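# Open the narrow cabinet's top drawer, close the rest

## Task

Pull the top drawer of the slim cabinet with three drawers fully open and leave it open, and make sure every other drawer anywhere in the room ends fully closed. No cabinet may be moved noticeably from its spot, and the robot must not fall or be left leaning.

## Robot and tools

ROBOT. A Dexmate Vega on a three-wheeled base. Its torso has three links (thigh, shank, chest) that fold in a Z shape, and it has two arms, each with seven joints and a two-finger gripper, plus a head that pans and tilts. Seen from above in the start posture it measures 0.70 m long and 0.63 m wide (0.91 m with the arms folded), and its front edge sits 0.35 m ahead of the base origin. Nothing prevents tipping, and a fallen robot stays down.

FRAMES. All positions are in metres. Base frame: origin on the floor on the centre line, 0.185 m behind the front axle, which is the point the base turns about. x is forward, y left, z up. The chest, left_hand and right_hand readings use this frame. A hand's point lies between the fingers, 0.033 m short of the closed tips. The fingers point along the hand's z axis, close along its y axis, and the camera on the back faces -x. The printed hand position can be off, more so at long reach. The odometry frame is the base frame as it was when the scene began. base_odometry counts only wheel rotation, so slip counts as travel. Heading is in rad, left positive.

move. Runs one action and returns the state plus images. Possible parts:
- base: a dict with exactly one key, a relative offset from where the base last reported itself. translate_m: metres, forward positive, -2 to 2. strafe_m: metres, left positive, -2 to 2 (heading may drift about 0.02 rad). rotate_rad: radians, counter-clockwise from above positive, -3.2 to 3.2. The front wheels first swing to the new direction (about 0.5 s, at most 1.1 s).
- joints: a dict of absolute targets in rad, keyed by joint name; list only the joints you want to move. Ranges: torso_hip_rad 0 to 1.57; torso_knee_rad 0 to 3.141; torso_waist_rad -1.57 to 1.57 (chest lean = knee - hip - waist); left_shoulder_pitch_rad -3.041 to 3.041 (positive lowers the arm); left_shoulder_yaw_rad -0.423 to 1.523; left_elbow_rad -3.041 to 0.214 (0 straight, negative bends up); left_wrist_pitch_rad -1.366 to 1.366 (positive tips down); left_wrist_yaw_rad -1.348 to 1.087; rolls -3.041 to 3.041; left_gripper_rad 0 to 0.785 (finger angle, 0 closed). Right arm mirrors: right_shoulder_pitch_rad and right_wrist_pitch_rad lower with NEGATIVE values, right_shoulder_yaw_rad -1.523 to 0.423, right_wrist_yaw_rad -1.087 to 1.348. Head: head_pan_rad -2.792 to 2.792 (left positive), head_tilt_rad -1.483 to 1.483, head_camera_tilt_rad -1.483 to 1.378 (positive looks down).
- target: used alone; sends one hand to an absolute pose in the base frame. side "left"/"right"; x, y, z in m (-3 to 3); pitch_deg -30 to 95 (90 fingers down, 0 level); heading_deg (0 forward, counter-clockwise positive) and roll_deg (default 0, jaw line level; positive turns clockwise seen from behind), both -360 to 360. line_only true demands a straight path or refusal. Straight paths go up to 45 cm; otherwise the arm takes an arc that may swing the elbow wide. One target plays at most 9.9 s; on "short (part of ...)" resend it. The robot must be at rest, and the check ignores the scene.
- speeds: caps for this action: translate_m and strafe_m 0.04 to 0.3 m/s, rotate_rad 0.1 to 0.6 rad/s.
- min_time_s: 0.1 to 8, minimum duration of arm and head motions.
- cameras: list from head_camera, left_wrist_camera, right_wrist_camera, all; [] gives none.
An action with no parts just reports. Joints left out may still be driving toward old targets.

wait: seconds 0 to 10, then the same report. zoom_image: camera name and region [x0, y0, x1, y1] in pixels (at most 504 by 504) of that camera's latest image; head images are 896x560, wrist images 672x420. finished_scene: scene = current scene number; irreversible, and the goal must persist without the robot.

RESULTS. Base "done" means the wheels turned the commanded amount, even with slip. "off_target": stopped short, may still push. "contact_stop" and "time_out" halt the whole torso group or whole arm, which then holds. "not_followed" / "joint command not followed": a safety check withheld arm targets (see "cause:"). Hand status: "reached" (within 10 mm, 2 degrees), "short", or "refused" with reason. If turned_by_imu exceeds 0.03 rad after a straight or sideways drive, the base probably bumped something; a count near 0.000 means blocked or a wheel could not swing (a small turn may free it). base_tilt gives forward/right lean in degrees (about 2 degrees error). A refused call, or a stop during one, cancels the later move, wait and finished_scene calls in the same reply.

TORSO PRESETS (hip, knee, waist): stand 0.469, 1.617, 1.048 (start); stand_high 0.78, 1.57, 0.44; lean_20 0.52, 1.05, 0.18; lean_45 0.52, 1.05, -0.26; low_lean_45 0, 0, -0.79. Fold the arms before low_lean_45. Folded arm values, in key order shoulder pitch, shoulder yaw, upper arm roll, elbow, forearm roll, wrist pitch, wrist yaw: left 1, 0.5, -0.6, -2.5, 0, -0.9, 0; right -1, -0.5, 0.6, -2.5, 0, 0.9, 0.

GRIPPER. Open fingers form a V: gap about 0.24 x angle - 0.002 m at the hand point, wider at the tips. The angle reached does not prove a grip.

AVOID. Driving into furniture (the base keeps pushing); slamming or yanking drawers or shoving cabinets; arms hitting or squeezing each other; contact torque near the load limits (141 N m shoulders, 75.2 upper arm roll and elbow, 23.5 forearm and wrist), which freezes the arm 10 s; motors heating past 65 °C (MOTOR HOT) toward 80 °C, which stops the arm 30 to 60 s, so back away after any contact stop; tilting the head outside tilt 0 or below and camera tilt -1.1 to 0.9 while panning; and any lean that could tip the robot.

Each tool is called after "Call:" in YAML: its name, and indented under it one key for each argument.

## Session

Call:
move:
  joints: {"head_camera_tilt_rad": 0.2}
  cameras: ["head_camera"]

Call:
move:
  joints: {"head_pan_rad": -1.4, "head_camera_tilt_rad": 0.3}
  cameras: ["head_camera"]

Call:
move:
  joints: {"head_pan_rad": -2.5, "head_camera_tilt_rad": 0.3}
  cameras: ["head_camera"]

Call:
move:
  joints: {"head_pan_rad": 2.5, "head_camera_tilt_rad": 0.3}
  cameras: ["head_camera"]

Call:
move:
  joints: {"head_pan_rad": 1.4, "head_camera_tilt_rad": 0.3}
  cameras: ["head_camera"]

Scene clock: 0.77 s.
Joint torques (N m): left_arm=[6.15 0.03 0.05 -2.37 0.14 -1.99 0.02] | right_arm=[-4.93 -2.49 0.53 -1.77 0.12 3.02 -0.19]
Motor temperatures (°C): left_arm=[31 31 31 26 40 35 41] | right_arm=[30 27 33 31 36 36 33]
move: done
base_odometry: x=+0.000 y=+0.000 heading=+0.000
turned_by_wheels: +0.000
turned_by_imu: +0.000
base_tilt: forward=+0.1 right=+0.8
base_status: not commanded
joint_positions: torso_hip_rad=+0.469 torso_knee_rad=+1.617 torso_waist_rad=+1.048 left_shoulder_pitch_rad=+2.189 left_shoulder_yaw_rad=-0.007 left_upper_arm_roll_rad=+0.016 left_elbow_rad=-1.090 left_forearm_roll_rad=+0.013 left_wrist_pitch_rad=-0.515 left_wrist_yaw_rad=+0.020 left_gripper_rad=+0.005 right_shoulder_pitch_rad=-2.209 right_shoulder_yaw_rad=-0.016 right_upper_arm_roll_rad=+0.009 right_elbow_rad=-1.106 right_forearm_roll_rad=-0.010 right_wrist_pitch_rad=+0.494 right_wrist_yaw_rad=-0.018 right_gripper_rad=+0.005 head_pan_rad=+0.000 head_tilt_rad=+0.000 head_camera_tilt_rad=+0.200
joint_status: all done
chest: x=-0.0111 y=+0.0000 z=+1.4155 quat_wxyz=(+0.999, +0.000, +0.050, +0.000) (m; base frame)
left_hand: x=+0.2066 y=+0.2195 z=+0.6100 quat_wxyz=(+0.429, +0.002, +0.903, +0.000) pitch_deg=+39.1 heading_deg=-0.2 roll_deg=+0.1 back=up (m; base frame)
right_hand: x=+0.1929 y=-0.2468 z=+0.6050 quat_wxyz=(+0.418, -0.007, +0.908, -0.015) pitch_deg=+40.6 heading_deg=-1.6 roll_deg=-2.5 back=up (m; base frame)
pictures: head_camera

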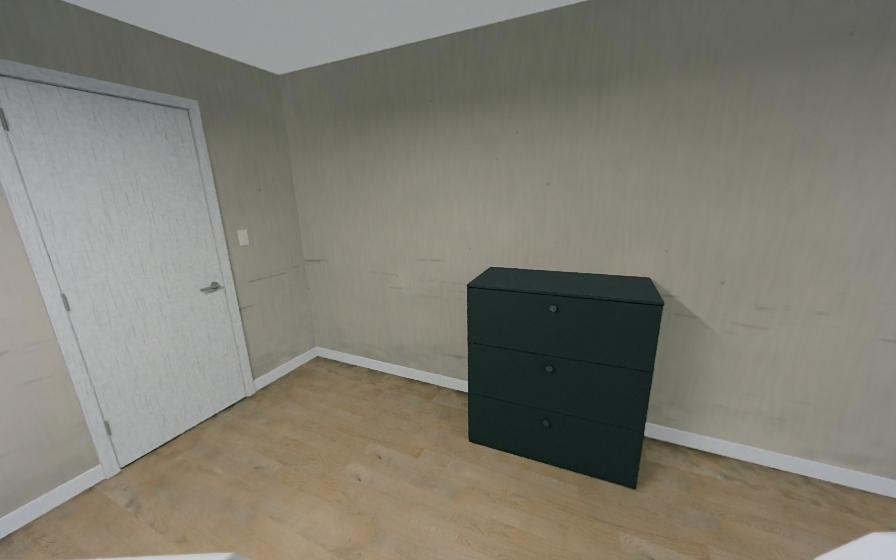

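Scene clock: 2.37 s.
Joint torques (N m): left_arm=[5.39 -0.02 -0.87 -2.8 0.14 -2.64 0.04] | right_arm=[-4.86 -0.09 0.68 -2.32 0.07 2.71 -0.15]
Motor temperatures (°C): left_arm=[31 31 31 26 40 35 41] | right_arm=[30 27 33 31 36 36 33]
move: done
base_odometry: x=+0.000 y=+0.000 heading=+0.000
turned_by_wheels: +0.000
turned_by_imu: +0.000
base_tilt: forward=+0.1 right=+0.8
base_status: not commanded
joint_positions: torso_hip_rad=+0.469 torso_knee_rad=+1.617 torso_waist_rad=+1.048 left_shoulder_pitch_rad=+2.189 left_shoulder_yaw_rad=-0.007 left_upper_arm_roll_rad=+0.016 left_elbow_rad=-1.090 left_forearm_roll_rad=+0.013 left_wrist_pitch_rad=-0.515 left_wrist_yaw_rad=+0.020 left_gripper_rad=+0.005 right_shoulder_pitch_rad=-2.209 right_shoulder_yaw_rad=-0.016 right_upper_arm_roll_rad=+0.009 right_elbow_rad=-1.106 right_forearm_roll_rad=-0.010 right_wrist_pitch_rad=+0.494 right_wrist_yaw_rad=-0.018 right_gripper_rad=+0.005 head_pan_rad=-1.400 head_tilt_rad=+0.000 head_camera_tilt_rad=+0.300
joint_status: all done
chest: x=-0.0111 y=+0.0000 z=+1.4155 quat_wxyz=(+0.999, +0.000, +0.050, +0.000) (m; base frame)
left_hand: x=+0.2066 y=+0.2195 z=+0.6100 quat_wxyz=(+0.429, +0.002, +0.903, +0.000) pitch_deg=+39.1 heading_deg=-0.2 roll_deg=+0.1 back=up (m; base frame)
right_hand: x=+0.1929 y=-0.2468 z=+0.6050 quat_wxyz=(+0.418, -0.007, +0.908, -0.015) pitch_deg=+40.6 heading_deg=-1.6 roll_deg=-2.5 back=up (m; base frame)
pictures: head_camera

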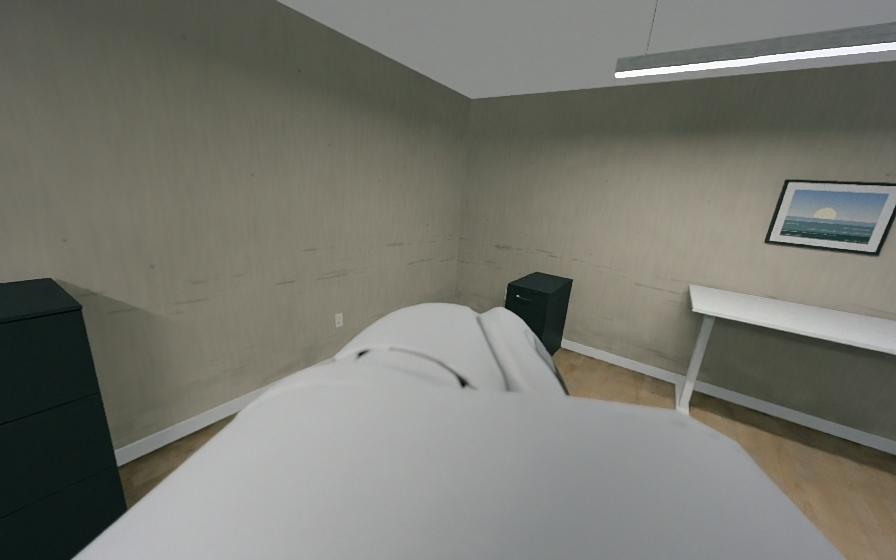

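Scene clock: 3.77 s.
Joint torques (N m): left_arm=[3.5 -1.41 -0.17 -3.28 0.18 -2.71 0.23] | right_arm=[-4.5 -0.16 0.71 -3.25 0.18 2.63 -0.12]
Motor temperatures (°C): left_arm=[31 31 31 26 40 35 41] | right_arm=[30 27 33 31 36 36 33]
move: done
base_odometry: x=+0.000 y=+0.000 heading=+0.000
turned_by_wheels: +0.000
turned_by_imu: +0.000
base_tilt: forward=+0.0 right=+0.8
base_status: not commanded
joint_positions: torso_hip_rad=+0.469 torso_knee_rad=+1.617 torso_waist_rad=+1.048 left_shoulder_pitch_rad=+2.189 left_shoulder_yaw_rad=-0.007 left_upper_arm_roll_rad=+0.016 left_elbow_rad=-1.090 left_forearm_roll_rad=+0.013 left_wrist_pitch_rad=-0.515 left_wrist_yaw_rad=+0.020 left_gripper_rad=+0.005 right_shoulder_pitch_rad=-2.209 right_shoulder_yaw_rad=-0.016 right_upper_arm_roll_rad=+0.009 right_elbow_rad=-1.106 right_forearm_roll_rad=-0.010 right_wrist_pitch_rad=+0.494 right_wrist_yaw_rad=-0.018 right_gripper_rad=+0.005 head_pan_rad=-2.500 head_tilt_rad=+0.000 head_camera_tilt_rad=+0.300
joint_status: all done
chest: x=-0.0111 y=+0.0000 z=+1.4155 quat_wxyz=(+0.999, +0.000, +0.050, +0.000) (m; base frame)
left_hand: x=+0.2066 y=+0.2195 z=+0.6100 quat_wxyz=(+0.429, +0.002, +0.903, +0.000) pitch_deg=+39.1 heading_deg=-0.2 roll_deg=+0.1 back=up (m; base frame)
right_hand: x=+0.1929 y=-0.2468 z=+0.6050 quat_wxyz=(+0.418, -0.007, +0.908, -0.015) pitch_deg=+40.6 heading_deg=-1.6 roll_deg=-2.5 back=up (m; base frame)
pictures: head_camera

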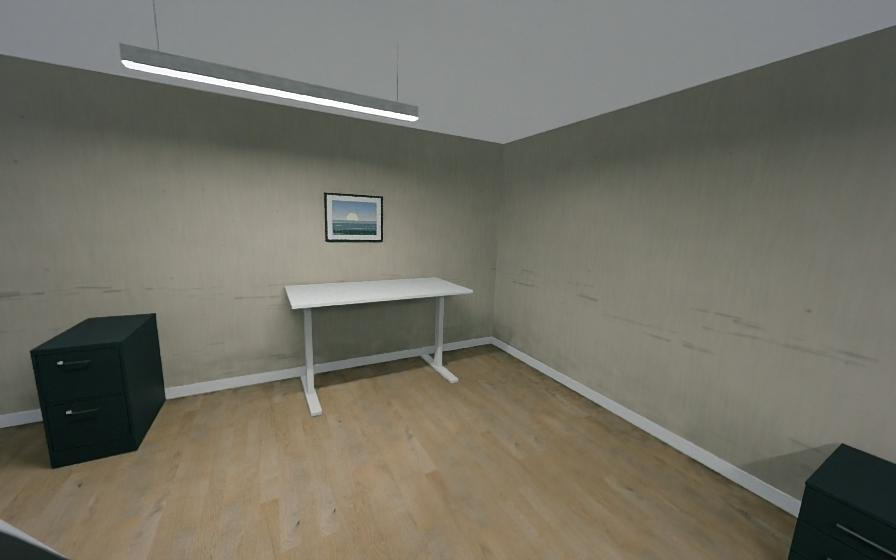

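Scene clock: 7.77 s.
Joint torques (N m): left_arm=[4.53 -0.9 -0.8 -2.39 0.15 -2.4 0.1] | right_arm=[-4.77 0.47 0.58 -2.18 0.21 2.65 -0.19]
Motor temperatures (°C): left_arm=[31 31 31 26 40 35 41] | right_arm=[30 27 33 31 36 36 33]
move: done
base_odometry: x=+0.000 y=+0.000 heading=+0.000
turned_by_wheels: +0.000
turned_by_imu: +0.000
base_tilt: forward=+0.0 right=+0.7
base_status: not commanded
joint_positions: torso_hip_rad=+0.469 torso_knee_rad=+1.617 torso_waist_rad=+1.048 left_shoulder_pitch_rad=+2.189 left_shoulder_yaw_rad=-0.007 left_upper_arm_roll_rad=+0.016 left_elbow_rad=-1.090 left_forearm_roll_rad=+0.013 left_wrist_pitch_rad=-0.515 left_wrist_yaw_rad=+0.020 left_gripper_rad=+0.005 right_shoulder_pitch_rad=-2.209 right_shoulder_yaw_rad=-0.016 right_upper_arm_roll_rad=+0.009 right_elbow_rad=-1.106 right_forearm_roll_rad=-0.010 right_wrist_pitch_rad=+0.494 right_wrist_yaw_rad=-0.018 right_gripper_rad=+0.005 head_pan_rad=+2.500 head_tilt_rad=+0.000 head_camera_tilt_rad=+0.300
joint_status: all done
chest: x=-0.0111 y=+0.0000 z=+1.4155 quat_wxyz=(+0.999, +0.000, +0.050, +0.000) (m; base frame)
left_hand: x=+0.2066 y=+0.2195 z=+0.6100 quat_wxyz=(+0.429, +0.002, +0.903, +0.000) pitch_deg=+39.1 heading_deg=-0.2 roll_deg=+0.1 back=up (m; base frame)
right_hand: x=+0.1929 y=-0.2468 z=+0.6050 quat_wxyz=(+0.418, -0.007, +0.908, -0.015) pitch_deg=+40.6 heading_deg=-1.6 roll_deg=-2.5 back=up (m; base frame)
pictures: head_camera

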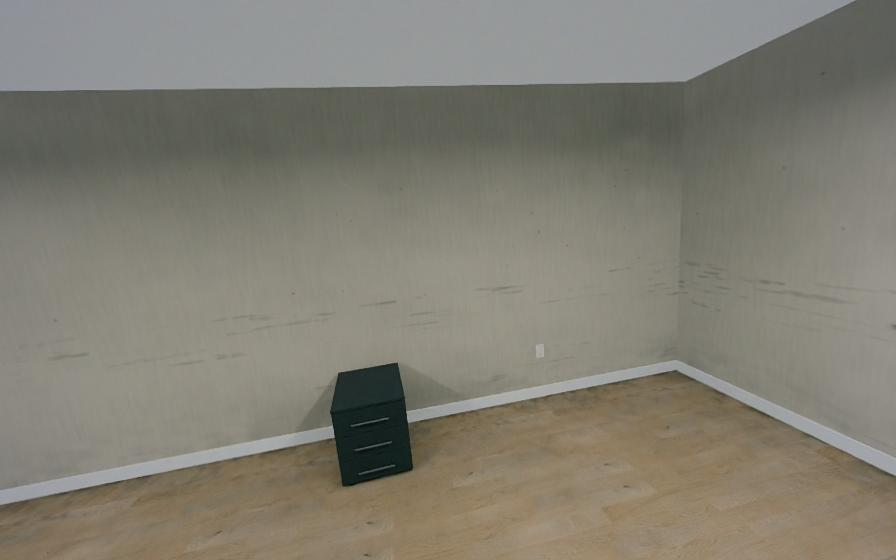

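Scene clock: 9.17 s.
Joint torques (N m): left_arm=[4.57 -1.18 -0.97 -2.36 0.19 -1.91 -0.05] | right_arm=[-4.05 -0.08 0.68 -1.68 0.16 2.23 -0.15]
Motor temperatures (°C): left_arm=[31 31 31 26 40 35 41] | right_arm=[30 27 33 31 36 36 33]
move: done
base_odometry: x=+0.000 y=+0.000 heading=+0.000
turned_by_wheels: +0.000
turned_by_imu: +0.000
base_tilt: forward=+0.1 right=+0.8
base_status: not commanded
joint_positions: torso_hip_rad=+0.469 torso_knee_rad=+1.617 torso_waist_rad=+1.048 left_shoulder_pitch_rad=+2.189 left_shoulder_yaw_rad=-0.007 left_upper_arm_roll_rad=+0.016 left_elbow_rad=-1.090 left_forearm_roll_rad=+0.013 left_wrist_pitch_rad=-0.515 left_wrist_yaw_rad=+0.020 left_gripper_rad=+0.005 right_shoulder_pitch_rad=-2.209 right_shoulder_yaw_rad=-0.016 right_upper_arm_roll_rad=+0.009 right_elbow_rad=-1.106 right_forearm_roll_rad=-0.010 right_wrist_pitch_rad=+0.494 right_wrist_yaw_rad=-0.018 right_gripper_rad=+0.005 head_pan_rad=+1.400 head_tilt_rad=+0.000 head_camera_tilt_rad=+0.300
joint_status: all done
chest: x=-0.0111 y=+0.0000 z=+1.4155 quat_wxyz=(+0.999, +0.000, +0.050, +0.000) (m; base frame)
left_hand: x=+0.2066 y=+0.2195 z=+0.6100 quat_wxyz=(+0.429, +0.002, +0.903, +0.000) pitch_deg=+39.1 heading_deg=-0.2 roll_deg=+0.1 back=up (m; base frame)
right_hand: x=+0.1929 y=-0.2468 z=+0.6050 quat_wxyz=(+0.418, -0.007, +0.908, -0.015) pitch_deg=+40.6 heading_deg=-1.6 roll_deg=-2.5 back=up (m; base frame)
pictures: head_camera

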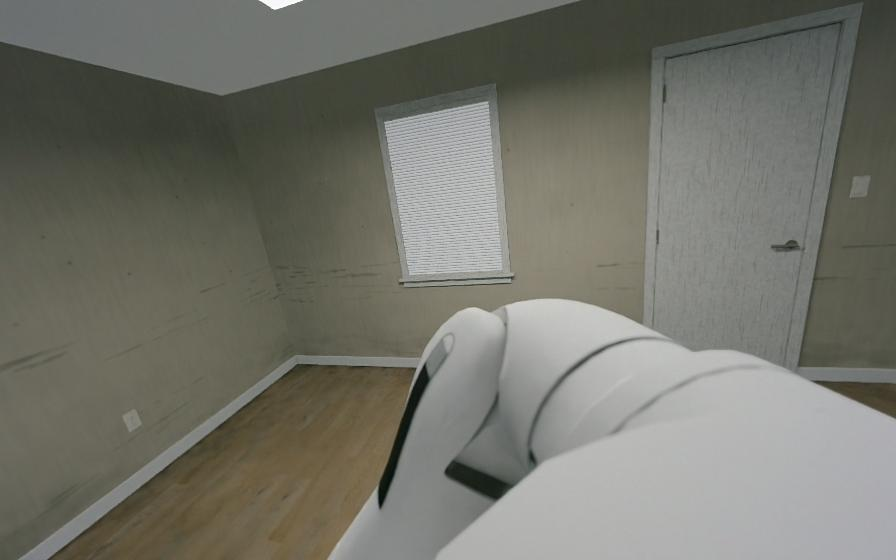

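Call:
move:
  joints: {"head_pan_rad": -2.3, "head_camera_tilt_rad": 0.3}
  base: {"rotate_rad": 2.73}
  cameras: ["head_camera"]

Call:
zoom_image:
  camera: "head_camera"
  region: [300, 200, 700, 500]

Scene clock: 16.10 s.
Joint torques (N m): left_arm=[7.26 -1.13 -1.81 -1.92 0.13 -2.72 -0.2] | right_arm=[-3.43 -0.03 0.69 -1.44 0.15 2.63 -0.17]
Motor temperatures (°C): left_arm=[31 31 31 26 40 35 41] | right_arm=[30 27 33 31 36 36 33]
move: done
base_odometry: x=+0.003 y=+0.000 heading=+2.738
turned_by_wheels: +2.738
turned_by_imu: +2.724
base_tilt: forward=+0.1 right=+0.8
base_status: done
joint_positions: torso_hip_rad=+0.469 torso_knee_rad=+1.617 torso_waist_rad=+1.048 left_shoulder_pitch_rad=+2.189 left_shoulder_yaw_rad=-0.007 left_upper_arm_roll_rad=+0.016 left_elbow_rad=-1.090 left_forearm_roll_rad=+0.013 left_wrist_pitch_rad=-0.515 left_wrist_yaw_rad=+0.020 left_gripper_rad=+0.005 right_shoulder_pitch_rad=-2.209 right_shoulder_yaw_rad=-0.016 right_upper_arm_roll_rad=+0.009 right_elbow_rad=-1.106 right_forearm_roll_rad=-0.010 right_wrist_pitch_rad=+0.494 right_wrist_yaw_rad=-0.018 right_gripper_rad=+0.005 head_pan_rad=-2.300 head_tilt_rad=+0.000 head_camera_tilt_rad=+0.300
joint_status: all done
chest: x=-0.0111 y=+0.0000 z=+1.4155 quat_wxyz=(+0.999, +0.000, +0.050, +0.000) (m; base frame)
left_hand: x=+0.2066 y=+0.2195 z=+0.6100 quat_wxyz=(+0.429, +0.002, +0.903, +0.000) pitch_deg=+39.1 heading_deg=-0.2 roll_deg=+0.1 back=up (m; base frame)
right_hand: x=+0.1929 y=-0.2468 z=+0.6050 quat_wxyz=(+0.418, -0.007, +0.908, -0.015) pitch_deg=+40.6 heading_deg=-1.6 roll_deg=-2.5 back=up (m; base frame)
pictures: head_camera

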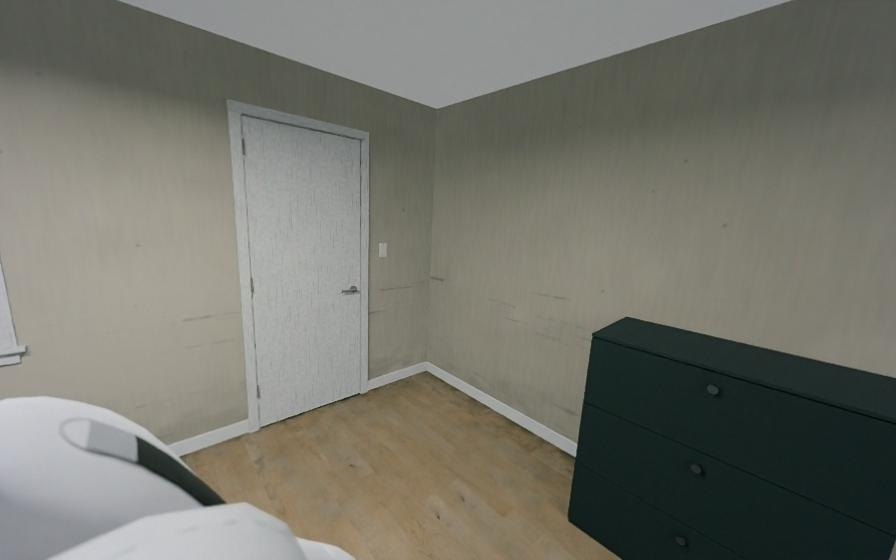

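Scaled by 1.260 from the camera's 896x560 image, which has a finer 960x600 frame.

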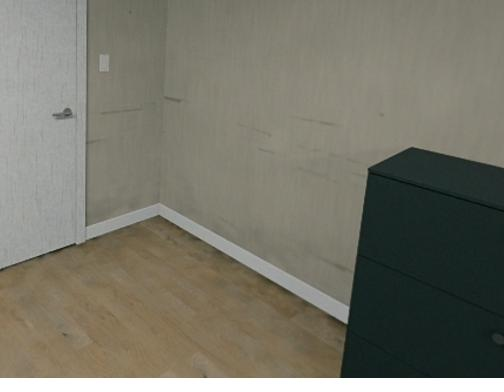

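Call:
move:
  base: {"strafe_m": 0.0875}
  joints: {"head_pan_rad": 0, "head_camera_tilt_rad": 0.5, "right_shoulder_pitch_rad": -1.6, "right_elbow_rad": -1.6, "right_wrist_pitch_rad": 0, "left_shoulder_pitch_rad": 1.6, "left_elbow_rad": -1.6, "left_wrist_pitch_rad": 0}
  cameras: ["head_camera"]

Call:
zoom_image:
  camera: "head_camera"
  region: [350, 180, 550, 360]

Scene clock: 20.83 s.
Joint torques (N m): left_arm=[-19.29 -1.22 -0.28 -7.94 -0.05 -2.96 -0.08] | right_arm=[26.5 -2 0.72 -10.32 0 2.49 -0.15]
Motor temperatures (°C): left_arm=[31 31 31 26 40 35 41] | right_arm=[30 27 33 31 36 36 33]
move: done
base_odometry: x=-0.031 y=-0.080 heading=+2.740
turned_by_wheels: +0.002
turned_by_imu: +0.002
base_tilt: forward=+0.0 right=+0.8
base_status: done
joint_positions: torso_hip_rad=+0.469 torso_knee_rad=+1.617 torso_waist_rad=+1.048 left_shoulder_pitch_rad=+1.604 left_shoulder_yaw_rad=-0.007 left_upper_arm_roll_rad=+0.016 left_elbow_rad=-1.597 left_forearm_roll_rad=+0.013 left_wrist_pitch_rad=-0.003 left_wrist_yaw_rad=+0.020 left_gripper_rad=+0.005 right_shoulder_pitch_rad=-1.604 right_shoulder_yaw_rad=-0.016 right_upper_arm_roll_rad=+0.009 right_elbow_rad=-1.596 right_forearm_roll_rad=-0.010 right_wrist_pitch_rad=+0.003 right_wrist_yaw_rad=-0.018 right_gripper_rad=+0.005 head_pan_rad=+0.000 head_tilt_rad=+0.000 head_camera_tilt_rad=+0.500
joint_status: all done
chest: x=-0.0111 y=+0.0000 z=+1.4155 quat_wxyz=(+0.999, +0.000, +0.050, +0.000) (m; base frame)
left_hand: x=+0.6816 y=+0.2221 z=+0.9814 quat_wxyz=(+0.669, +0.001, +0.743, +0.003) pitch_deg=+5.9 heading_deg=+0.2 roll_deg=+0.4 back=up (m; base frame)
right_hand: x=+0.6811 y=-0.2471 z=+0.9809 quat_wxyz=(+0.669, -0.001, +0.743, -0.018) pitch_deg=+6.0 heading_deg=-1.5 roll_deg=-1.6 back=up (m; base frame)
pictures: head_camera

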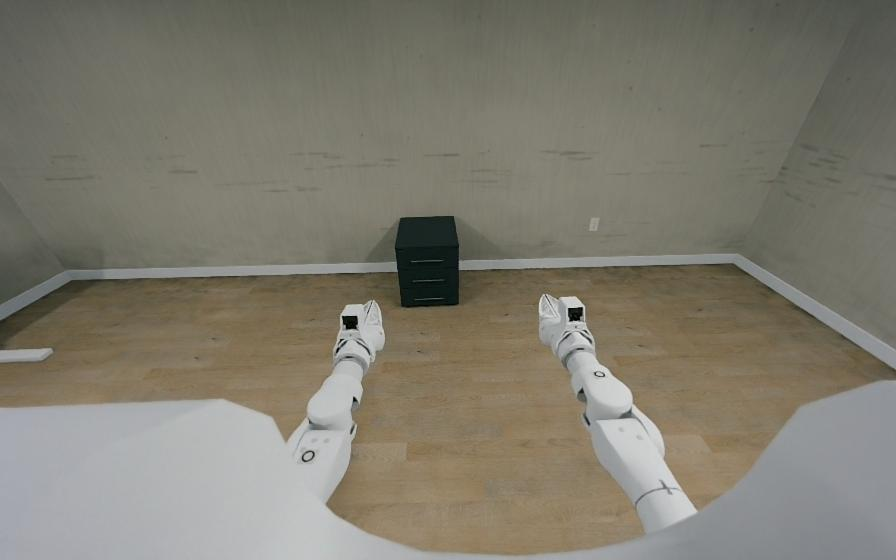

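Scaled by 2.520 from the camera's 896x560 image, which has a finer 960x600 frame.

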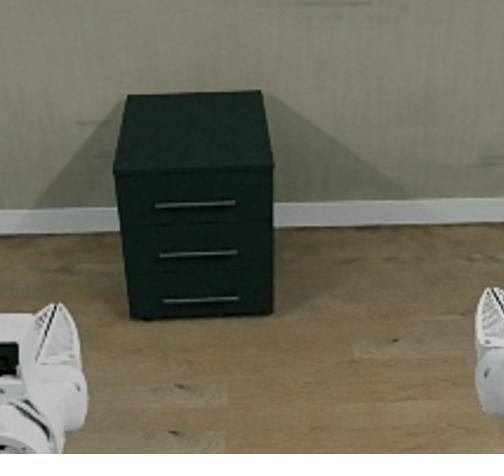

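Call:
move:
  base: {"rotate_rad": 0.06}
  cameras: []

Call:
move:
  base: {"translate_m": 1.12}
  joints: {"torso_hip_rad": 0.0, "torso_knee_rad": 0.6, "torso_waist_rad": 0.0, "head_camera_tilt_rad": 0.0, "right_shoulder_pitch_rad": -0.771, "right_shoulder_yaw_rad": -0.145, "right_upper_arm_roll_rad": -1.047, "right_elbow_rad": -1.301, "right_forearm_roll_rad": -0.818, "right_wrist_pitch_rad": -0.908, "right_wrist_yaw_rad": -0.038, "right_gripper_rad": 0.2, "left_elbow_rad": -2.2}
  cameras: ["head_camera", "right_wrist_camera"]

Scene clock: 23.17 s.
Joint torques (N m): left_arm=[-20.5 0.23 -0.18 -9.28 0.06 -2.65 0] | right_arm=[26.45 -0.46 1.33 -10.34 -0.04 2.81 -0.09]
Motor temperatures (°C): left_arm=[31 31 31 26 40 35 41] | right_arm=[30 27 33 31 36 36 33]
move: done
base_odometry: x=-0.031 y=-0.080 heading=+2.800
turned_by_wheels: +0.060
turned_by_imu: +0.061
base_tilt: forward=+0.1 right=+0.8
base_status: done
joint_positions: torso_hip_rad=+0.469 torso_knee_rad=+1.617 torso_waist_rad=+1.048 left_shoulder_pitch_rad=+1.600 left_shoulder_yaw_rad=-0.007 left_upper_arm_roll_rad=+0.016 left_elbow_rad=-1.600 left_forearm_roll_rad=+0.013 left_wrist_pitch_rad=+0.000 left_wrist_yaw_rad=+0.020 left_gripper_rad=+0.005 right_shoulder_pitch_rad=-1.600 right_shoulder_yaw_rad=-0.016 right_upper_arm_roll_rad=+0.009 right_elbow_rad=-1.600 right_forearm_roll_rad=-0.010 right_wrist_pitch_rad=+0.000 right_wrist_yaw_rad=-0.018 right_gripper_rad=+0.005 head_pan_rad=+0.000 head_tilt_rad=+0.000 head_camera_tilt_rad=+0.500
joint_status: not commanded
chest: x=-0.0111 y=+0.0000 z=+1.4155 quat_wxyz=(+0.999, +0.000, +0.050, +0.000) (m; base frame)
left_hand: x=+0.6832 y=+0.2221 z=+0.9845 quat_wxyz=(+0.671, +0.001, +0.742, +0.003) pitch_deg=+5.8 heading_deg=+0.2 roll_deg=+0.4 back=up (m; base frame)
right_hand: x=+0.6830 y=-0.2471 z=+0.9845 quat_wxyz=(+0.670, -0.001, +0.742, -0.018) pitch_deg=+5.7 heading_deg=-1.5 roll_deg=-1.6 back=up (m; base frame)
pictures: none
No camera images: "cameras" was empty.

Scene clock: 28.70 s.
Joint torques (N m): left_arm=[-10.15 1.15 -1.1 -9.37 0.23 -2.34 -0.22] | right_arm=[27.03 1.23 -0.62 -5 -1.73 -0.32 -2.46]
Motor temperatures (°C): left_arm=[31 31 31 26 40 35 41] | right_arm=[30 27 33 31 36 36 33]
move: done
base_odometry: x=-1.087 y=+0.293 heading=+2.801
turned_by_wheels: +0.001
turned_by_imu: -0.001
base_tilt: forward=+0.1 right=+0.8
base_status: done
joint_positions: torso_hip_rad=+0.001 torso_knee_rad=+0.600 torso_waist_rad=+0.000 left_shoulder_pitch_rad=+1.600 left_shoulder_yaw_rad=-0.007 left_upper_arm_roll_rad=+0.016 left_elbow_rad=-2.200 left_forearm_roll_rad=+0.013 left_wrist_pitch_rad=+0.000 left_wrist_yaw_rad=+0.020 left_gripper_rad=+0.005 right_shoulder_pitch_rad=-0.772 right_shoulder_yaw_rad=-0.145 right_upper_arm_roll_rad=-1.046 right_elbow_rad=-1.301 right_forearm_roll_rad=-0.817 right_wrist_pitch_rad=-0.907 right_wrist_yaw_rad=-0.038 right_gripper_rad=+0.200 head_pan_rad=+0.000 head_tilt_rad=+0.000 head_camera_tilt_rad=+0.000
joint_status: all done
chest: x=+0.0824 y=+0.0000 z=+1.0965 quat_wxyz=(+0.955, +0.000, +0.295, +0.000) (m; base frame)
left_hand: x=+0.6270 y=+0.2264 z=+0.7631 quat_wxyz=(+0.707, -0.005, +0.707, +0.003) pitch_deg=+0.0 heading_deg=+0.6 roll_deg=-0.1 back=up (m; base frame)
right_hand: x=+0.6824 y=-0.0206 z=+0.4658 quat_wxyz=(+0.365, -0.590, +0.635, -0.340) pitch_deg=+30.2 heading_deg=-0.1 roll_deg=-85.9 (m; base frame)
pictures: head_camera, right_wrist_camera

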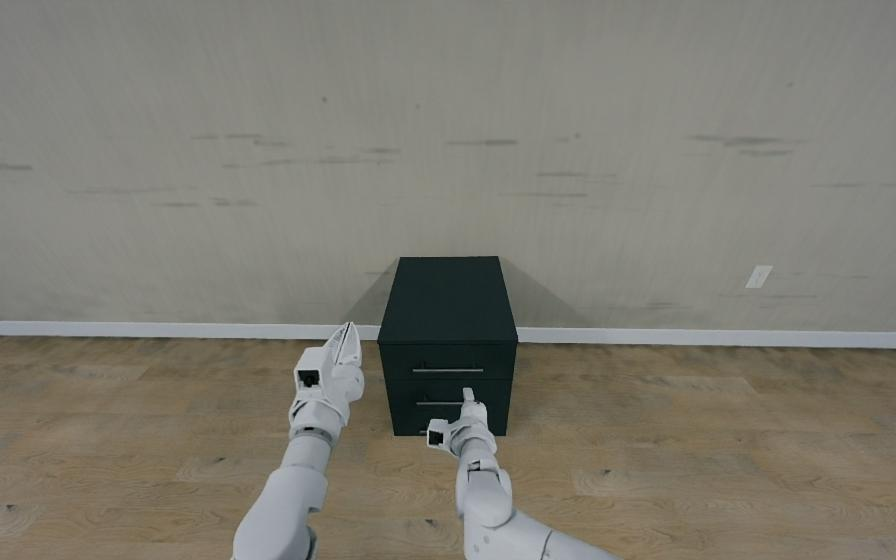

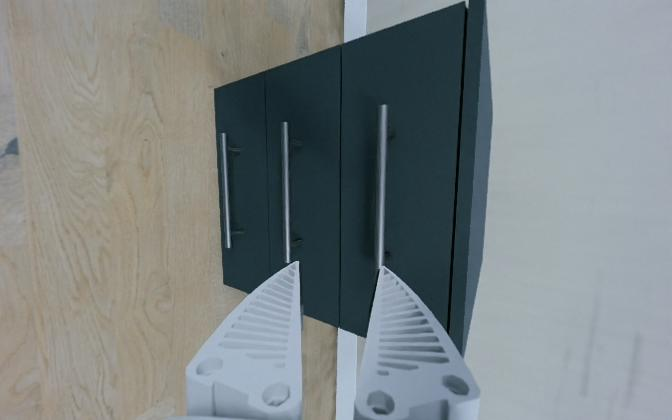

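Call:
move:
  base: {"translate_m": 0.095}
  speeds: {"translate_m": 0.15}
  joints: {"right_gripper_rad": 0.17}
  cameras: ["head_camera", "right_wrist_camera"]

Scene clock: 31.07 s.
Joint torques (N m): left_arm=[-7.26 -0.83 -0.76 -9.28 0.16 -2.1 -0.01] | right_arm=[24.42 2.8 -0.6 -5.15 -1.78 0.03 -2.34]
Motor temperatures (°C): left_arm=[31 31 31 26 40 35 41] | right_arm=[30 27 33 31 36 36 33]
move: done
base_odometry: x=-1.176 y=+0.325 heading=+2.802
turned_by_wheels: +0.001
turned_by_imu: +0.001
base_tilt: forward=+0.1 right=+0.7
base_status: done
joint_positions: torso_hip_rad=+0.001 torso_knee_rad=+0.600 torso_waist_rad=+0.000 left_shoulder_pitch_rad=+1.600 left_shoulder_yaw_rad=-0.007 left_upper_arm_roll_rad=+0.016 left_elbow_rad=-2.200 left_forearm_roll_rad=+0.013 left_wrist_pitch_rad=+0.000 left_wrist_yaw_rad=+0.020 left_gripper_rad=+0.005 right_shoulder_pitch_rad=-0.771 right_shoulder_yaw_rad=-0.145 right_upper_arm_roll_rad=-1.047 right_elbow_rad=-1.301 right_forearm_roll_rad=-0.818 right_wrist_pitch_rad=-0.908 right_wrist_yaw_rad=-0.038 right_gripper_rad=+0.170 head_pan_rad=+0.000 head_tilt_rad=+0.000 head_camera_tilt_rad=+0.000
joint_status: all done
chest: x=+0.0823 y=+0.0000 z=+1.0965 quat_wxyz=(+0.955, +0.000, +0.295, +0.000) (m; base frame)
left_hand: x=+0.6270 y=+0.2264 z=+0.7631 quat_wxyz=(+0.707, -0.005, +0.707, +0.003) pitch_deg=+0.0 heading_deg=+0.6 roll_deg=-0.1 back=up (m; base frame)
right_hand: x=+0.6826 y=-0.0207 z=+0.4661 quat_wxyz=(+0.365, -0.590, +0.634, -0.341) pitch_deg=+30.1 heading_deg=-0.1 roll_deg=-86.0 (m; base frame)
pictures: head_camera, right_wrist_camera

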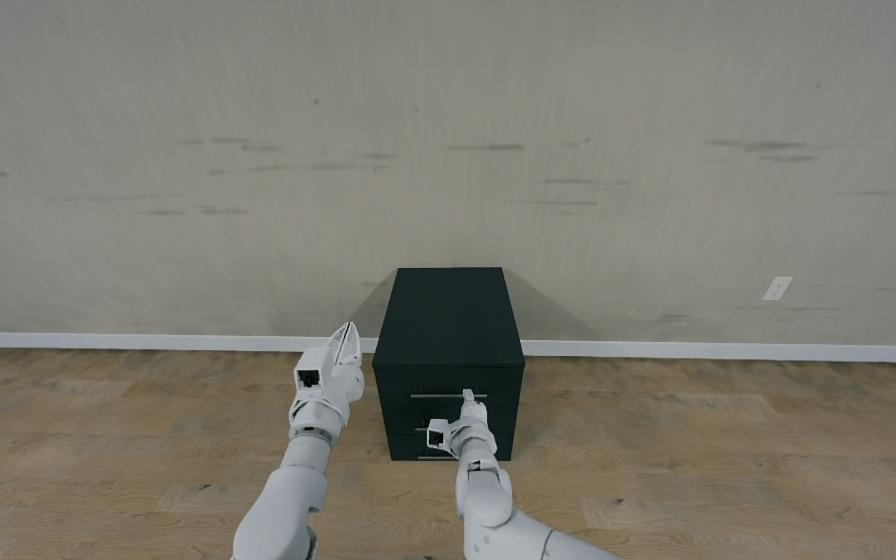

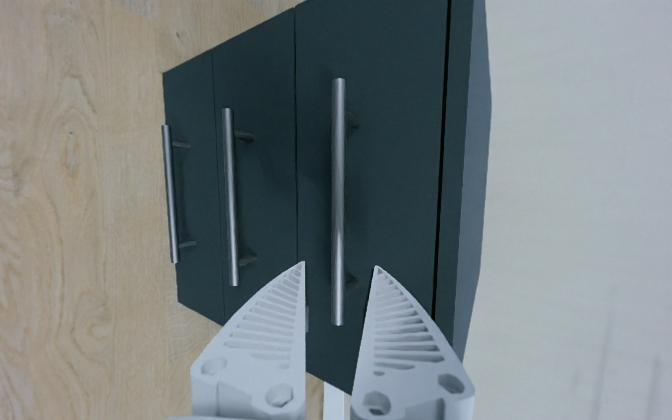

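Call:
move:
  target: {"side": "right", "x": 0.738, "y": 0.0, "z": 0.429, "pitch_deg": 30, "heading_deg": 0, "roll_deg": -86, "line_only": true}
  cameras: ["right_wrist_camera"]

Scene clock: 35.30 s.
Joint torques (N m): left_arm=[-8.1 -0.52 -0.85 -9.33 0.17 -2.89 -0.16] | right_arm=[36.27 5.02 6.71 -4.28 -1.05 1.61 -2.39]
Motor temperatures (°C): left_arm=[31 31 31 26 40 35 41] | right_arm=[30 27 33 31 36 36 33]
move: done
base_odometry: x=-1.176 y=+0.325 heading=+2.802
turned_by_wheels: +0.000
turned_by_imu: +0.000
base_tilt: forward=+0.0 right=+0.8
base_status: not commanded
joint_positions: torso_hip_rad=+0.001 torso_knee_rad=+0.600 torso_waist_rad=+0.000 left_shoulder_pitch_rad=+1.600 left_shoulder_yaw_rad=-0.007 left_upper_arm_roll_rad=+0.016 left_elbow_rad=-2.200 left_forearm_roll_rad=+0.013 left_wrist_pitch_rad=+0.000 left_wrist_yaw_rad=+0.020 left_gripper_rad=+0.005 right_shoulder_pitch_rad=-0.542 right_shoulder_yaw_rad=+0.174 right_upper_arm_roll_rad=-0.974 right_elbow_rad=-0.554 right_forearm_roll_rad=-0.662 right_wrist_pitch_rad=-0.595 right_wrist_yaw_rad=-0.294 right_gripper_rad=+0.170 head_pan_rad=+0.000 head_tilt_rad=+0.000 head_camera_tilt_rad=+0.000
joint_status: not commanded
chest: x=+0.0822 y=+0.0000 z=+1.0966 quat_wxyz=(+0.955, +0.000, +0.295, +0.000) (m; base frame)
left_hand: x=+0.6269 y=+0.2264 z=+0.7632 quat_wxyz=(+0.707, -0.005, +0.707, +0.003) pitch_deg=+0.0 heading_deg=+0.6 roll_deg=-0.1 back=up (m; base frame)
right_hand: x=+0.7373 y=-0.0001 z=+0.4288 quat_wxyz=(+0.365, -0.591, +0.633, -0.341) pitch_deg=+30.0 heading_deg=+0.0 roll_deg=-86.0 (m; base frame)
right_hand_status: reached (straight line, planned for 2.7 s): 1 mm and 0.0 deg off.
pictures: right_wrist_camera

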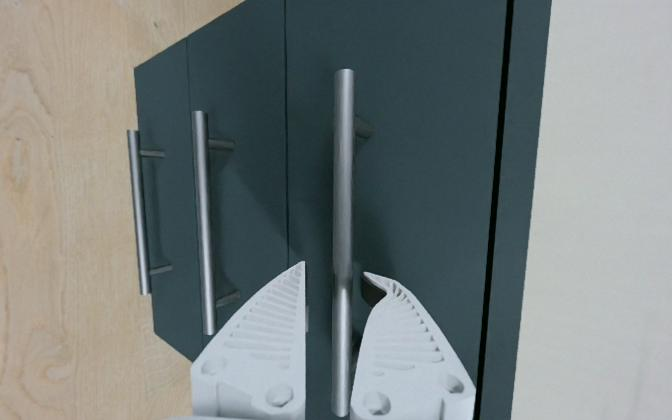

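Call:
move:
  joints: {"right_gripper_rad": 0.0}
  cameras: []

Call:
move:
  base: {"translate_m": -0.33}
  speeds: {"translate_m": 0.1}
  cameras: ["head_camera", "right_wrist_camera"]

Scene clock: 36.20 s.
Joint torques (N m): left_arm=[-8.65 -0.73 -0.5 -8.5 0.08 -2.53 -0.26] | right_arm=[24.6 6.39 5.23 -2.24 -0.32 0.36 -0.57]
Motor temperatures (°C): left_arm=[31 31 31 26 40 35 41] | right_arm=[30 27 33 31 36 36 33]
move: done
base_odometry: x=-1.176 y=+0.325 heading=+2.802
turned_by_wheels: +0.000
turned_by_imu: +0.000
base_tilt: forward=+0.0 right=+0.8
base_status: not commanded
joint_positions: torso_hip_rad=+0.001 torso_knee_rad=+0.600 torso_waist_rad=+0.000 left_shoulder_pitch_rad=+1.600 left_shoulder_yaw_rad=-0.007 left_upper_arm_roll_rad=+0.016 left_elbow_rad=-2.200 left_forearm_roll_rad=+0.013 left_wrist_pitch_rad=+0.000 left_wrist_yaw_rad=+0.020 left_gripper_rad=+0.005 right_shoulder_pitch_rad=-0.541 right_shoulder_yaw_rad=+0.175 right_upper_arm_roll_rad=-0.974 right_elbow_rad=-0.550 right_forearm_roll_rad=-0.661 right_wrist_pitch_rad=-0.593 right_wrist_yaw_rad=-0.295 right_gripper_rad=+0.000 head_pan_rad=+0.000 head_tilt_rad=+0.000 head_camera_tilt_rad=+0.000
joint_status: all done
chest: x=+0.0822 y=+0.0000 z=+1.0966 quat_wxyz=(+0.955, +0.000, +0.295, +0.000) (m; base frame)
left_hand: x=+0.6270 y=+0.2264 z=+0.7632 quat_wxyz=(+0.707, -0.005, +0.707, +0.003) pitch_deg=+0.0 heading_deg=+0.6 roll_deg=-0.1 back=up (m; base frame)
right_hand: x=+0.7378 y=-0.0001 z=+0.4291 quat_wxyz=(+0.366, -0.591, +0.633, -0.341) pitch_deg=+30.0 heading_deg=+0.0 roll_deg=-86.0 (m; base frame)
pictures: none
No camera images: "cameras" was empty.

Scene clock: 40.47 s.
Joint torques (N m): left_arm=[-8.83 -0.45 -1.07 -9.35 0.18 -1.77 -0.22] | right_arm=[21.25 0.72 4.22 -0.13 0.11 -3.57 -0.41]
Motor temperatures (°C): left_arm=[31 31 31 26 40 35 41] | right_arm=[30 27 33 31 36 36 33]
move: done
base_odometry: x=-0.865 y=+0.215 heading=+2.803
turned_by_wheels: +0.001
turned_by_imu: +0.002
base_tilt: forward=+0.0 right=+0.7
base_status: done
joint_positions: torso_hip_rad=+0.001 torso_knee_rad=+0.600 torso_waist_rad=+0.000 left_shoulder_pitch_rad=+1.600 left_shoulder_yaw_rad=-0.007 left_upper_arm_roll_rad=+0.016 left_elbow_rad=-2.200 left_forearm_roll_rad=+0.013 left_wrist_pitch_rad=+0.000 left_wrist_yaw_rad=+0.020 left_gripper_rad=+0.005 right_shoulder_pitch_rad=-0.540 right_shoulder_yaw_rad=+0.176 right_upper_arm_roll_rad=-0.974 right_elbow_rad=-0.550 right_forearm_roll_rad=-0.661 right_wrist_pitch_rad=-0.592 right_wrist_yaw_rad=-0.295 right_gripper_rad=+0.000 head_pan_rad=+0.000 head_tilt_rad=+0.000 head_camera_tilt_rad=+0.000
joint_status: not commanded
chest: x=+0.0823 y=+0.0000 z=+1.0965 quat_wxyz=(+0.955, +0.000, +0.295, +0.000) (m; base frame)
left_hand: x=+0.6270 y=+0.2264 z=+0.7632 quat_wxyz=(+0.707, -0.005, +0.707, +0.003) pitch_deg=+0.0 heading_deg=+0.6 roll_deg=-0.1 back=up (m; base frame)
right_hand: x=+0.7379 y=+0.0007 z=+0.4293 quat_wxyz=(+0.366, -0.591, +0.633, -0.341) pitch_deg=+30.0 heading_deg=+0.1 roll_deg=-85.9 (m; base frame)
pictures: head_camera, right_wrist_camera

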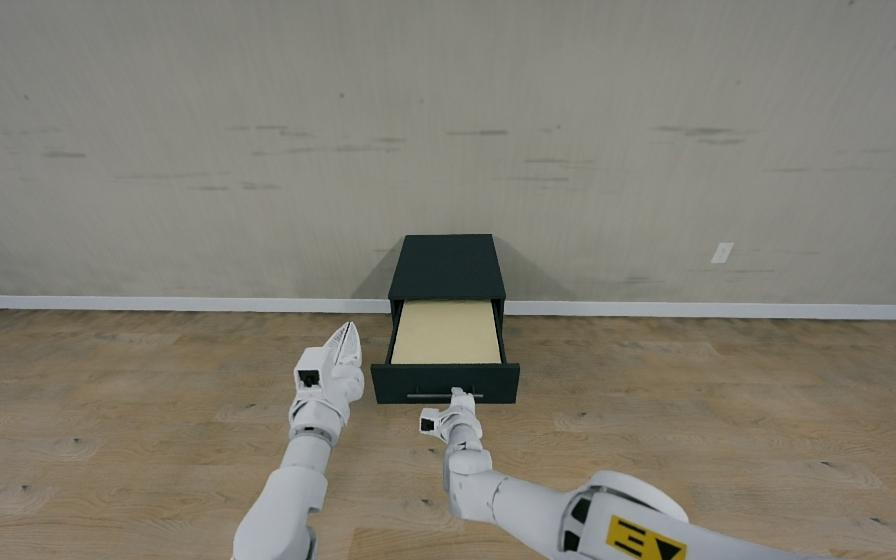

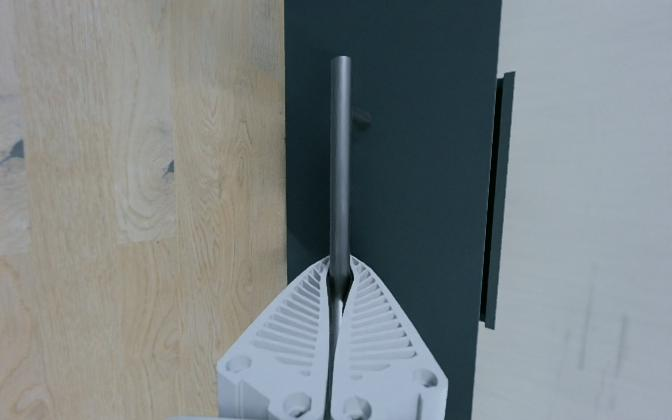

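Call:
move:
  base: {"translate_m": -0.045}
  speeds: {"translate_m": 0.05}
  cameras: ["right_wrist_camera"]

Call:
move:
  base: {"translate_m": -0.015}
  speeds: {"translate_m": 0.04}
  cameras: ["head_camera", "right_wrist_camera"]

Scene clock: 42.50 s.
Joint torques (N m): left_arm=[-9.88 -0.62 -0.87 -8.85 0.01 -2.61 0.03] | right_arm=[20.5 -1.45 4.68 -1.23 0.43 -2.98 0.11]
Motor temperatures (°C): left_arm=[31 31 31 26 40 35 41] | right_arm=[30 27 33 31 36 36 33]
move: done
base_odometry: x=-0.822 y=+0.201 heading=+2.804
turned_by_wheels: +0.001
turned_by_imu: +0.001
base_tilt: forward=+0.0 right=+0.7
base_status: done
joint_positions: torso_hip_rad=+0.001 torso_knee_rad=+0.600 torso_waist_rad=+0.000 left_shoulder_pitch_rad=+1.600 left_shoulder_yaw_rad=-0.007 left_upper_arm_roll_rad=+0.016 left_elbow_rad=-2.200 left_forearm_roll_rad=+0.013 left_wrist_pitch_rad=+0.000 left_wrist_yaw_rad=+0.020 left_gripper_rad=+0.005 right_shoulder_pitch_rad=-0.540 right_shoulder_yaw_rad=+0.176 right_upper_arm_roll_rad=-0.974 right_elbow_rad=-0.550 right_forearm_roll_rad=-0.661 right_wrist_pitch_rad=-0.592 right_wrist_yaw_rad=-0.296 right_gripper_rad=+0.000 head_pan_rad=+0.000 head_tilt_rad=+0.000 head_camera_tilt_rad=+0.000
joint_status: not commanded
chest: x=+0.0823 y=+0.0000 z=+1.0965 quat_wxyz=(+0.955, +0.000, +0.295, +0.000) (m; base frame)
left_hand: x=+0.6270 y=+0.2264 z=+0.7632 quat_wxyz=(+0.707, -0.005, +0.707, +0.003) pitch_deg=+0.0 heading_deg=+0.6 roll_deg=-0.1 back=up (m; base frame)
right_hand: x=+0.7380 y=+0.0007 z=+0.4294 quat_wxyz=(+0.366, -0.591, +0.633, -0.341) pitch_deg=+30.0 heading_deg=+0.1 roll_deg=-86.0 (m; base frame)
pictures: right_wrist_camera

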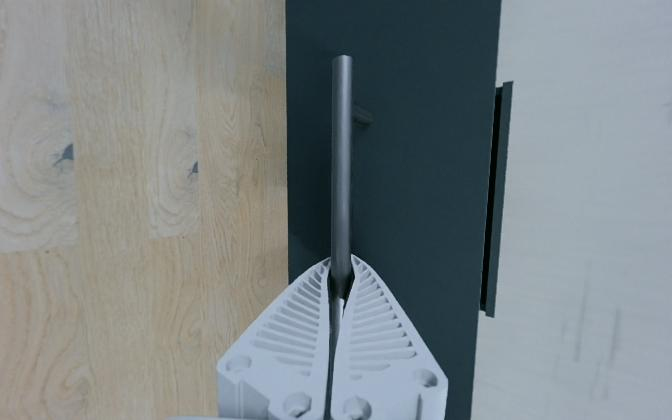

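Scene clock: 43.73 s.
Joint torques (N m): left_arm=[-9.39 0.27 -0.26 -8.69 0.35 -2.42 -0.03] | right_arm=[13.81 1.3 4.2 -0.94 1.58 -1.4 3.62]
Motor temperatures (°C): left_arm=[31 31 31 26 40 35 41] | right_arm=[30 27 33 31 36 36 33]
move: done
base_odometry: x=-0.808 y=+0.196 heading=+2.805
turned_by_wheels: +0.001
turned_by_imu: +0.001
base_tilt: forward=+0.1 right=+0.7
base_status: done
joint_positions: torso_hip_rad=+0.001 torso_knee_rad=+0.600 torso_waist_rad=+0.000 left_shoulder_pitch_rad=+1.600 left_shoulder_yaw_rad=-0.007 left_upper_arm_roll_rad=+0.016 left_elbow_rad=-2.200 left_forearm_roll_rad=+0.013 left_wrist_pitch_rad=+0.000 left_wrist_yaw_rad=+0.020 left_gripper_rad=+0.005 right_shoulder_pitch_rad=-0.540 right_shoulder_yaw_rad=+0.176 right_upper_arm_roll_rad=-0.974 right_elbow_rad=-0.550 right_forearm_roll_rad=-0.662 right_wrist_pitch_rad=-0.593 right_wrist_yaw_rad=-0.296 right_gripper_rad=+0.000 head_pan_rad=+0.000 head_tilt_rad=+0.000 head_camera_tilt_rad=+0.000
joint_status: not commanded
chest: x=+0.0822 y=+0.0000 z=+1.0966 quat_wxyz=(+0.955, +0.000, +0.295, +0.000) (m; base frame)
left_hand: x=+0.6270 y=+0.2264 z=+0.7633 quat_wxyz=(+0.707, -0.005, +0.707, +0.003) pitch_deg=+0.0 heading_deg=+0.6 roll_deg=-0.1 back=up (m; base frame)
right_hand: x=+0.7384 y=+0.0005 z=+0.4300 quat_wxyz=(+0.367, -0.591, +0.633, -0.341) pitch_deg=+29.9 heading_deg=+0.1 roll_deg=-86.0 (m; base frame)
pictures: head_camera, right_wrist_camera

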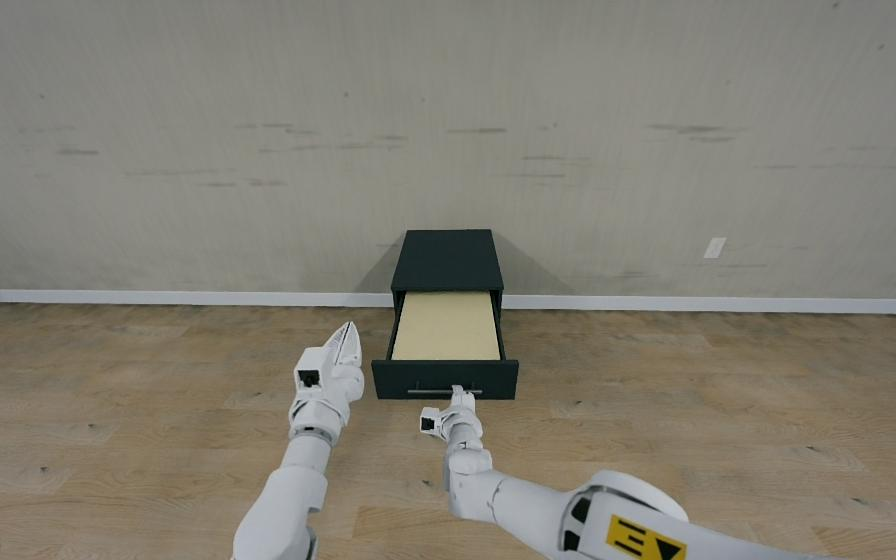

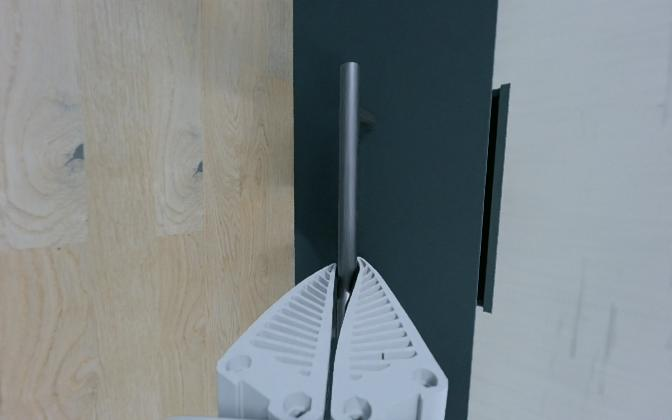

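Call:
move:
  joints: {"right_gripper_rad": 0.2, "head_pan_rad": 2.1, "head_camera_tilt_rad": 0.3}
  cameras: ["head_camera", "right_wrist_camera"]

Call:
move:
  target: {"side": "right", "x": 0.672, "y": 0.0, "z": 0.474, "pitch_deg": 30, "heading_deg": 0, "roll_deg": -86, "line_only": true}
  cameras: ["head_camera", "right_wrist_camera"]

Scene clock: 46.77 s.
Joint torques (N m): left_arm=[-8.87 0.13 -0.22 -8.16 0.2 -2.29 0.08] | right_arm=[13.69 2.67 4.72 -3.85 -0.69 0.27 -1.88]
Motor temperatures (°C): left_arm=[31 31 31 26 40 35 41] | right_arm=[30 27 33 31 36 36 33]
move: done
base_odometry: x=-0.808 y=+0.196 heading=+2.805
turned_by_wheels: +0.000
turned_by_imu: +0.000
base_tilt: forward=+0.0 right=+0.7
base_status: not commanded
joint_positions: torso_hip_rad=+0.001 torso_knee_rad=+0.600 torso_waist_rad=+0.000 left_shoulder_pitch_rad=+1.600 left_shoulder_yaw_rad=-0.007 left_upper_arm_roll_rad=+0.016 left_elbow_rad=-2.200 left_forearm_roll_rad=+0.013 left_wrist_pitch_rad=+0.000 left_wrist_yaw_rad=+0.020 left_gripper_rad=+0.005 right_shoulder_pitch_rad=-0.540 right_shoulder_yaw_rad=+0.176 right_upper_arm_roll_rad=-0.974 right_elbow_rad=-0.550 right_forearm_roll_rad=-0.661 right_wrist_pitch_rad=-0.593 right_wrist_yaw_rad=-0.295 right_gripper_rad=+0.200 head_pan_rad=+2.100 head_tilt_rad=+0.000 head_camera_tilt_rad=+0.300
joint_status: all done
chest: x=+0.0823 y=+0.0000 z=+1.0965 quat_wxyz=(+0.955, +0.000, +0.295, +0.000) (m; base frame)
left_hand: x=+0.6270 y=+0.2264 z=+0.7632 quat_wxyz=(+0.707, -0.005, +0.707, +0.003) pitch_deg=+0.0 heading_deg=+0.6 roll_deg=-0.1 back=up (m; base frame)
right_hand: x=+0.7380 y=+0.0001 z=+0.4292 quat_wxyz=(+0.366, -0.591, +0.633, -0.341) pitch_deg=+30.0 heading_deg=+0.0 roll_deg=-86.0 (m; base frame)
pictures: head_camera, right_wrist_camera

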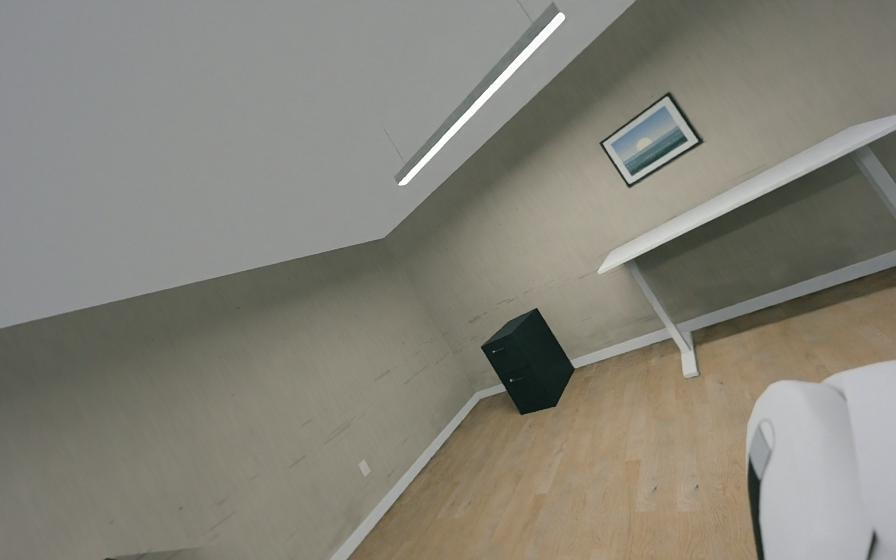

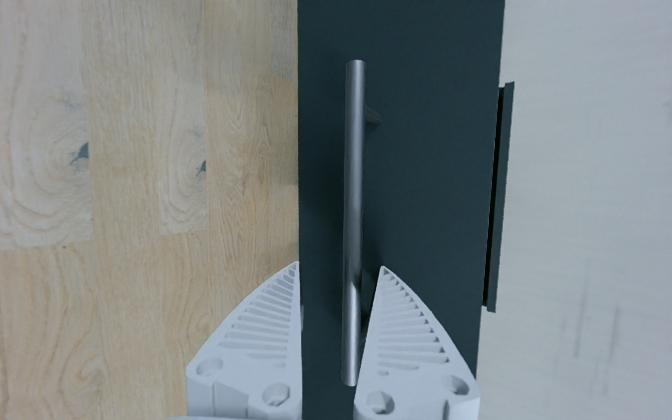

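Scene clock: 50.77 s.
Joint torques (N m): left_arm=[-9.36 -1.23 -0.84 -7.97 0.16 -2.18 -0.08] | right_arm=[3.46 3.22 -1.09 -6.85 -1.88 0.23 -1.76]
Motor temperatures (°C): left_arm=[31 31 31 26 40 35 41] | right_arm=[30 27 33 31 36 36 33]
move: done
base_odometry: x=-0.808 y=+0.196 heading=+2.805
turned_by_wheels: +0.000
turned_by_imu: +0.000
base_tilt: forward=+0.0 right=+0.7
base_status: not commanded
joint_positions: torso_hip_rad=+0.001 torso_knee_rad=+0.600 torso_waist_rad=+0.000 left_shoulder_pitch_rad=+1.600 left_shoulder_yaw_rad=-0.007 left_upper_arm_roll_rad=+0.016 left_elbow_rad=-2.200 left_forearm_roll_rad=+0.013 left_wrist_pitch_rad=+0.000 left_wrist_yaw_rad=+0.020 left_gripper_rad=+0.005 right_shoulder_pitch_rad=-0.776 right_shoulder_yaw_rad=-0.108 right_upper_arm_roll_rad=-1.074 right_elbow_rad=-1.308 right_forearm_roll_rad=-0.839 right_wrist_pitch_rad=-0.956 right_wrist_yaw_rad=-0.030 right_gripper_rad=+0.200 head_pan_rad=+2.100 head_tilt_rad=+0.000 head_camera_tilt_rad=+0.300
joint_status: not commanded
chest: x=+0.0823 y=+0.0000 z=+1.0965 quat_wxyz=(+0.955, +0.000, +0.295, +0.000) (m; base frame)
left_hand: x=+0.6270 y=+0.2264 z=+0.7632 quat_wxyz=(+0.707, -0.005, +0.707, +0.003) pitch_deg=+0.0 heading_deg=+0.6 roll_deg=-0.1 back=up (m; base frame)
right_hand: x=+0.6728 y=-0.0002 z=+0.4737 quat_wxyz=(+0.366, -0.591, +0.633, -0.341) pitch_deg=+30.0 heading_deg=+0.0 roll_deg=-86.0 (m; base frame)
right_hand_status: reached (straight line, planned for 2.7 s): 1 mm and 0.0 deg off.
pictures: head_camera, right_wrist_camera

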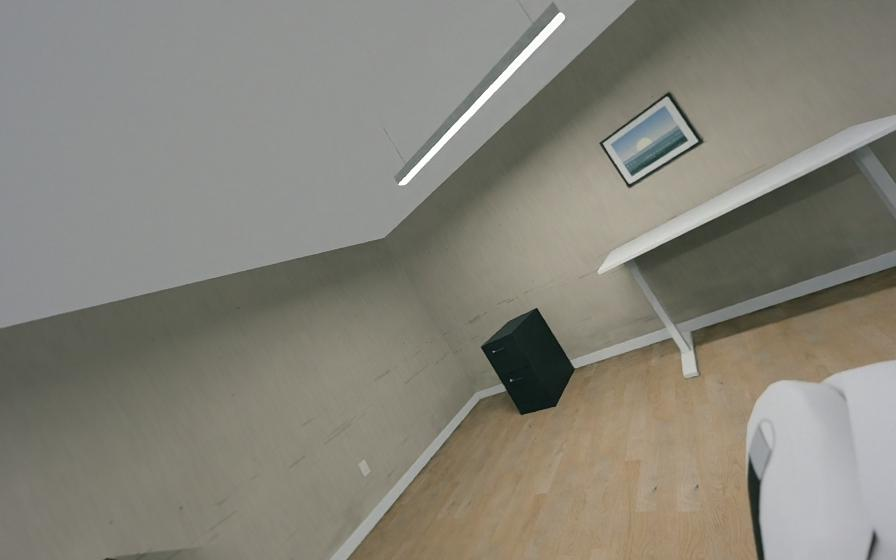

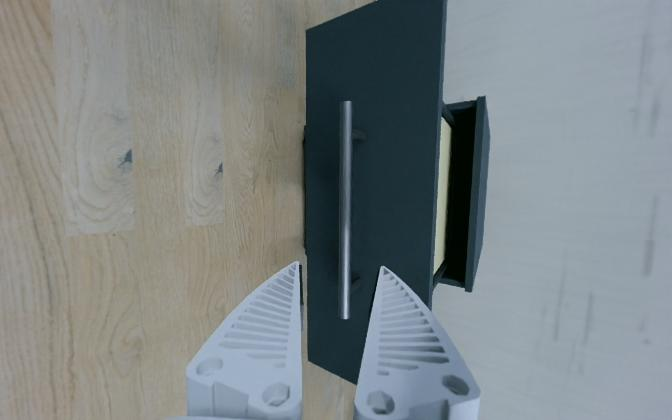

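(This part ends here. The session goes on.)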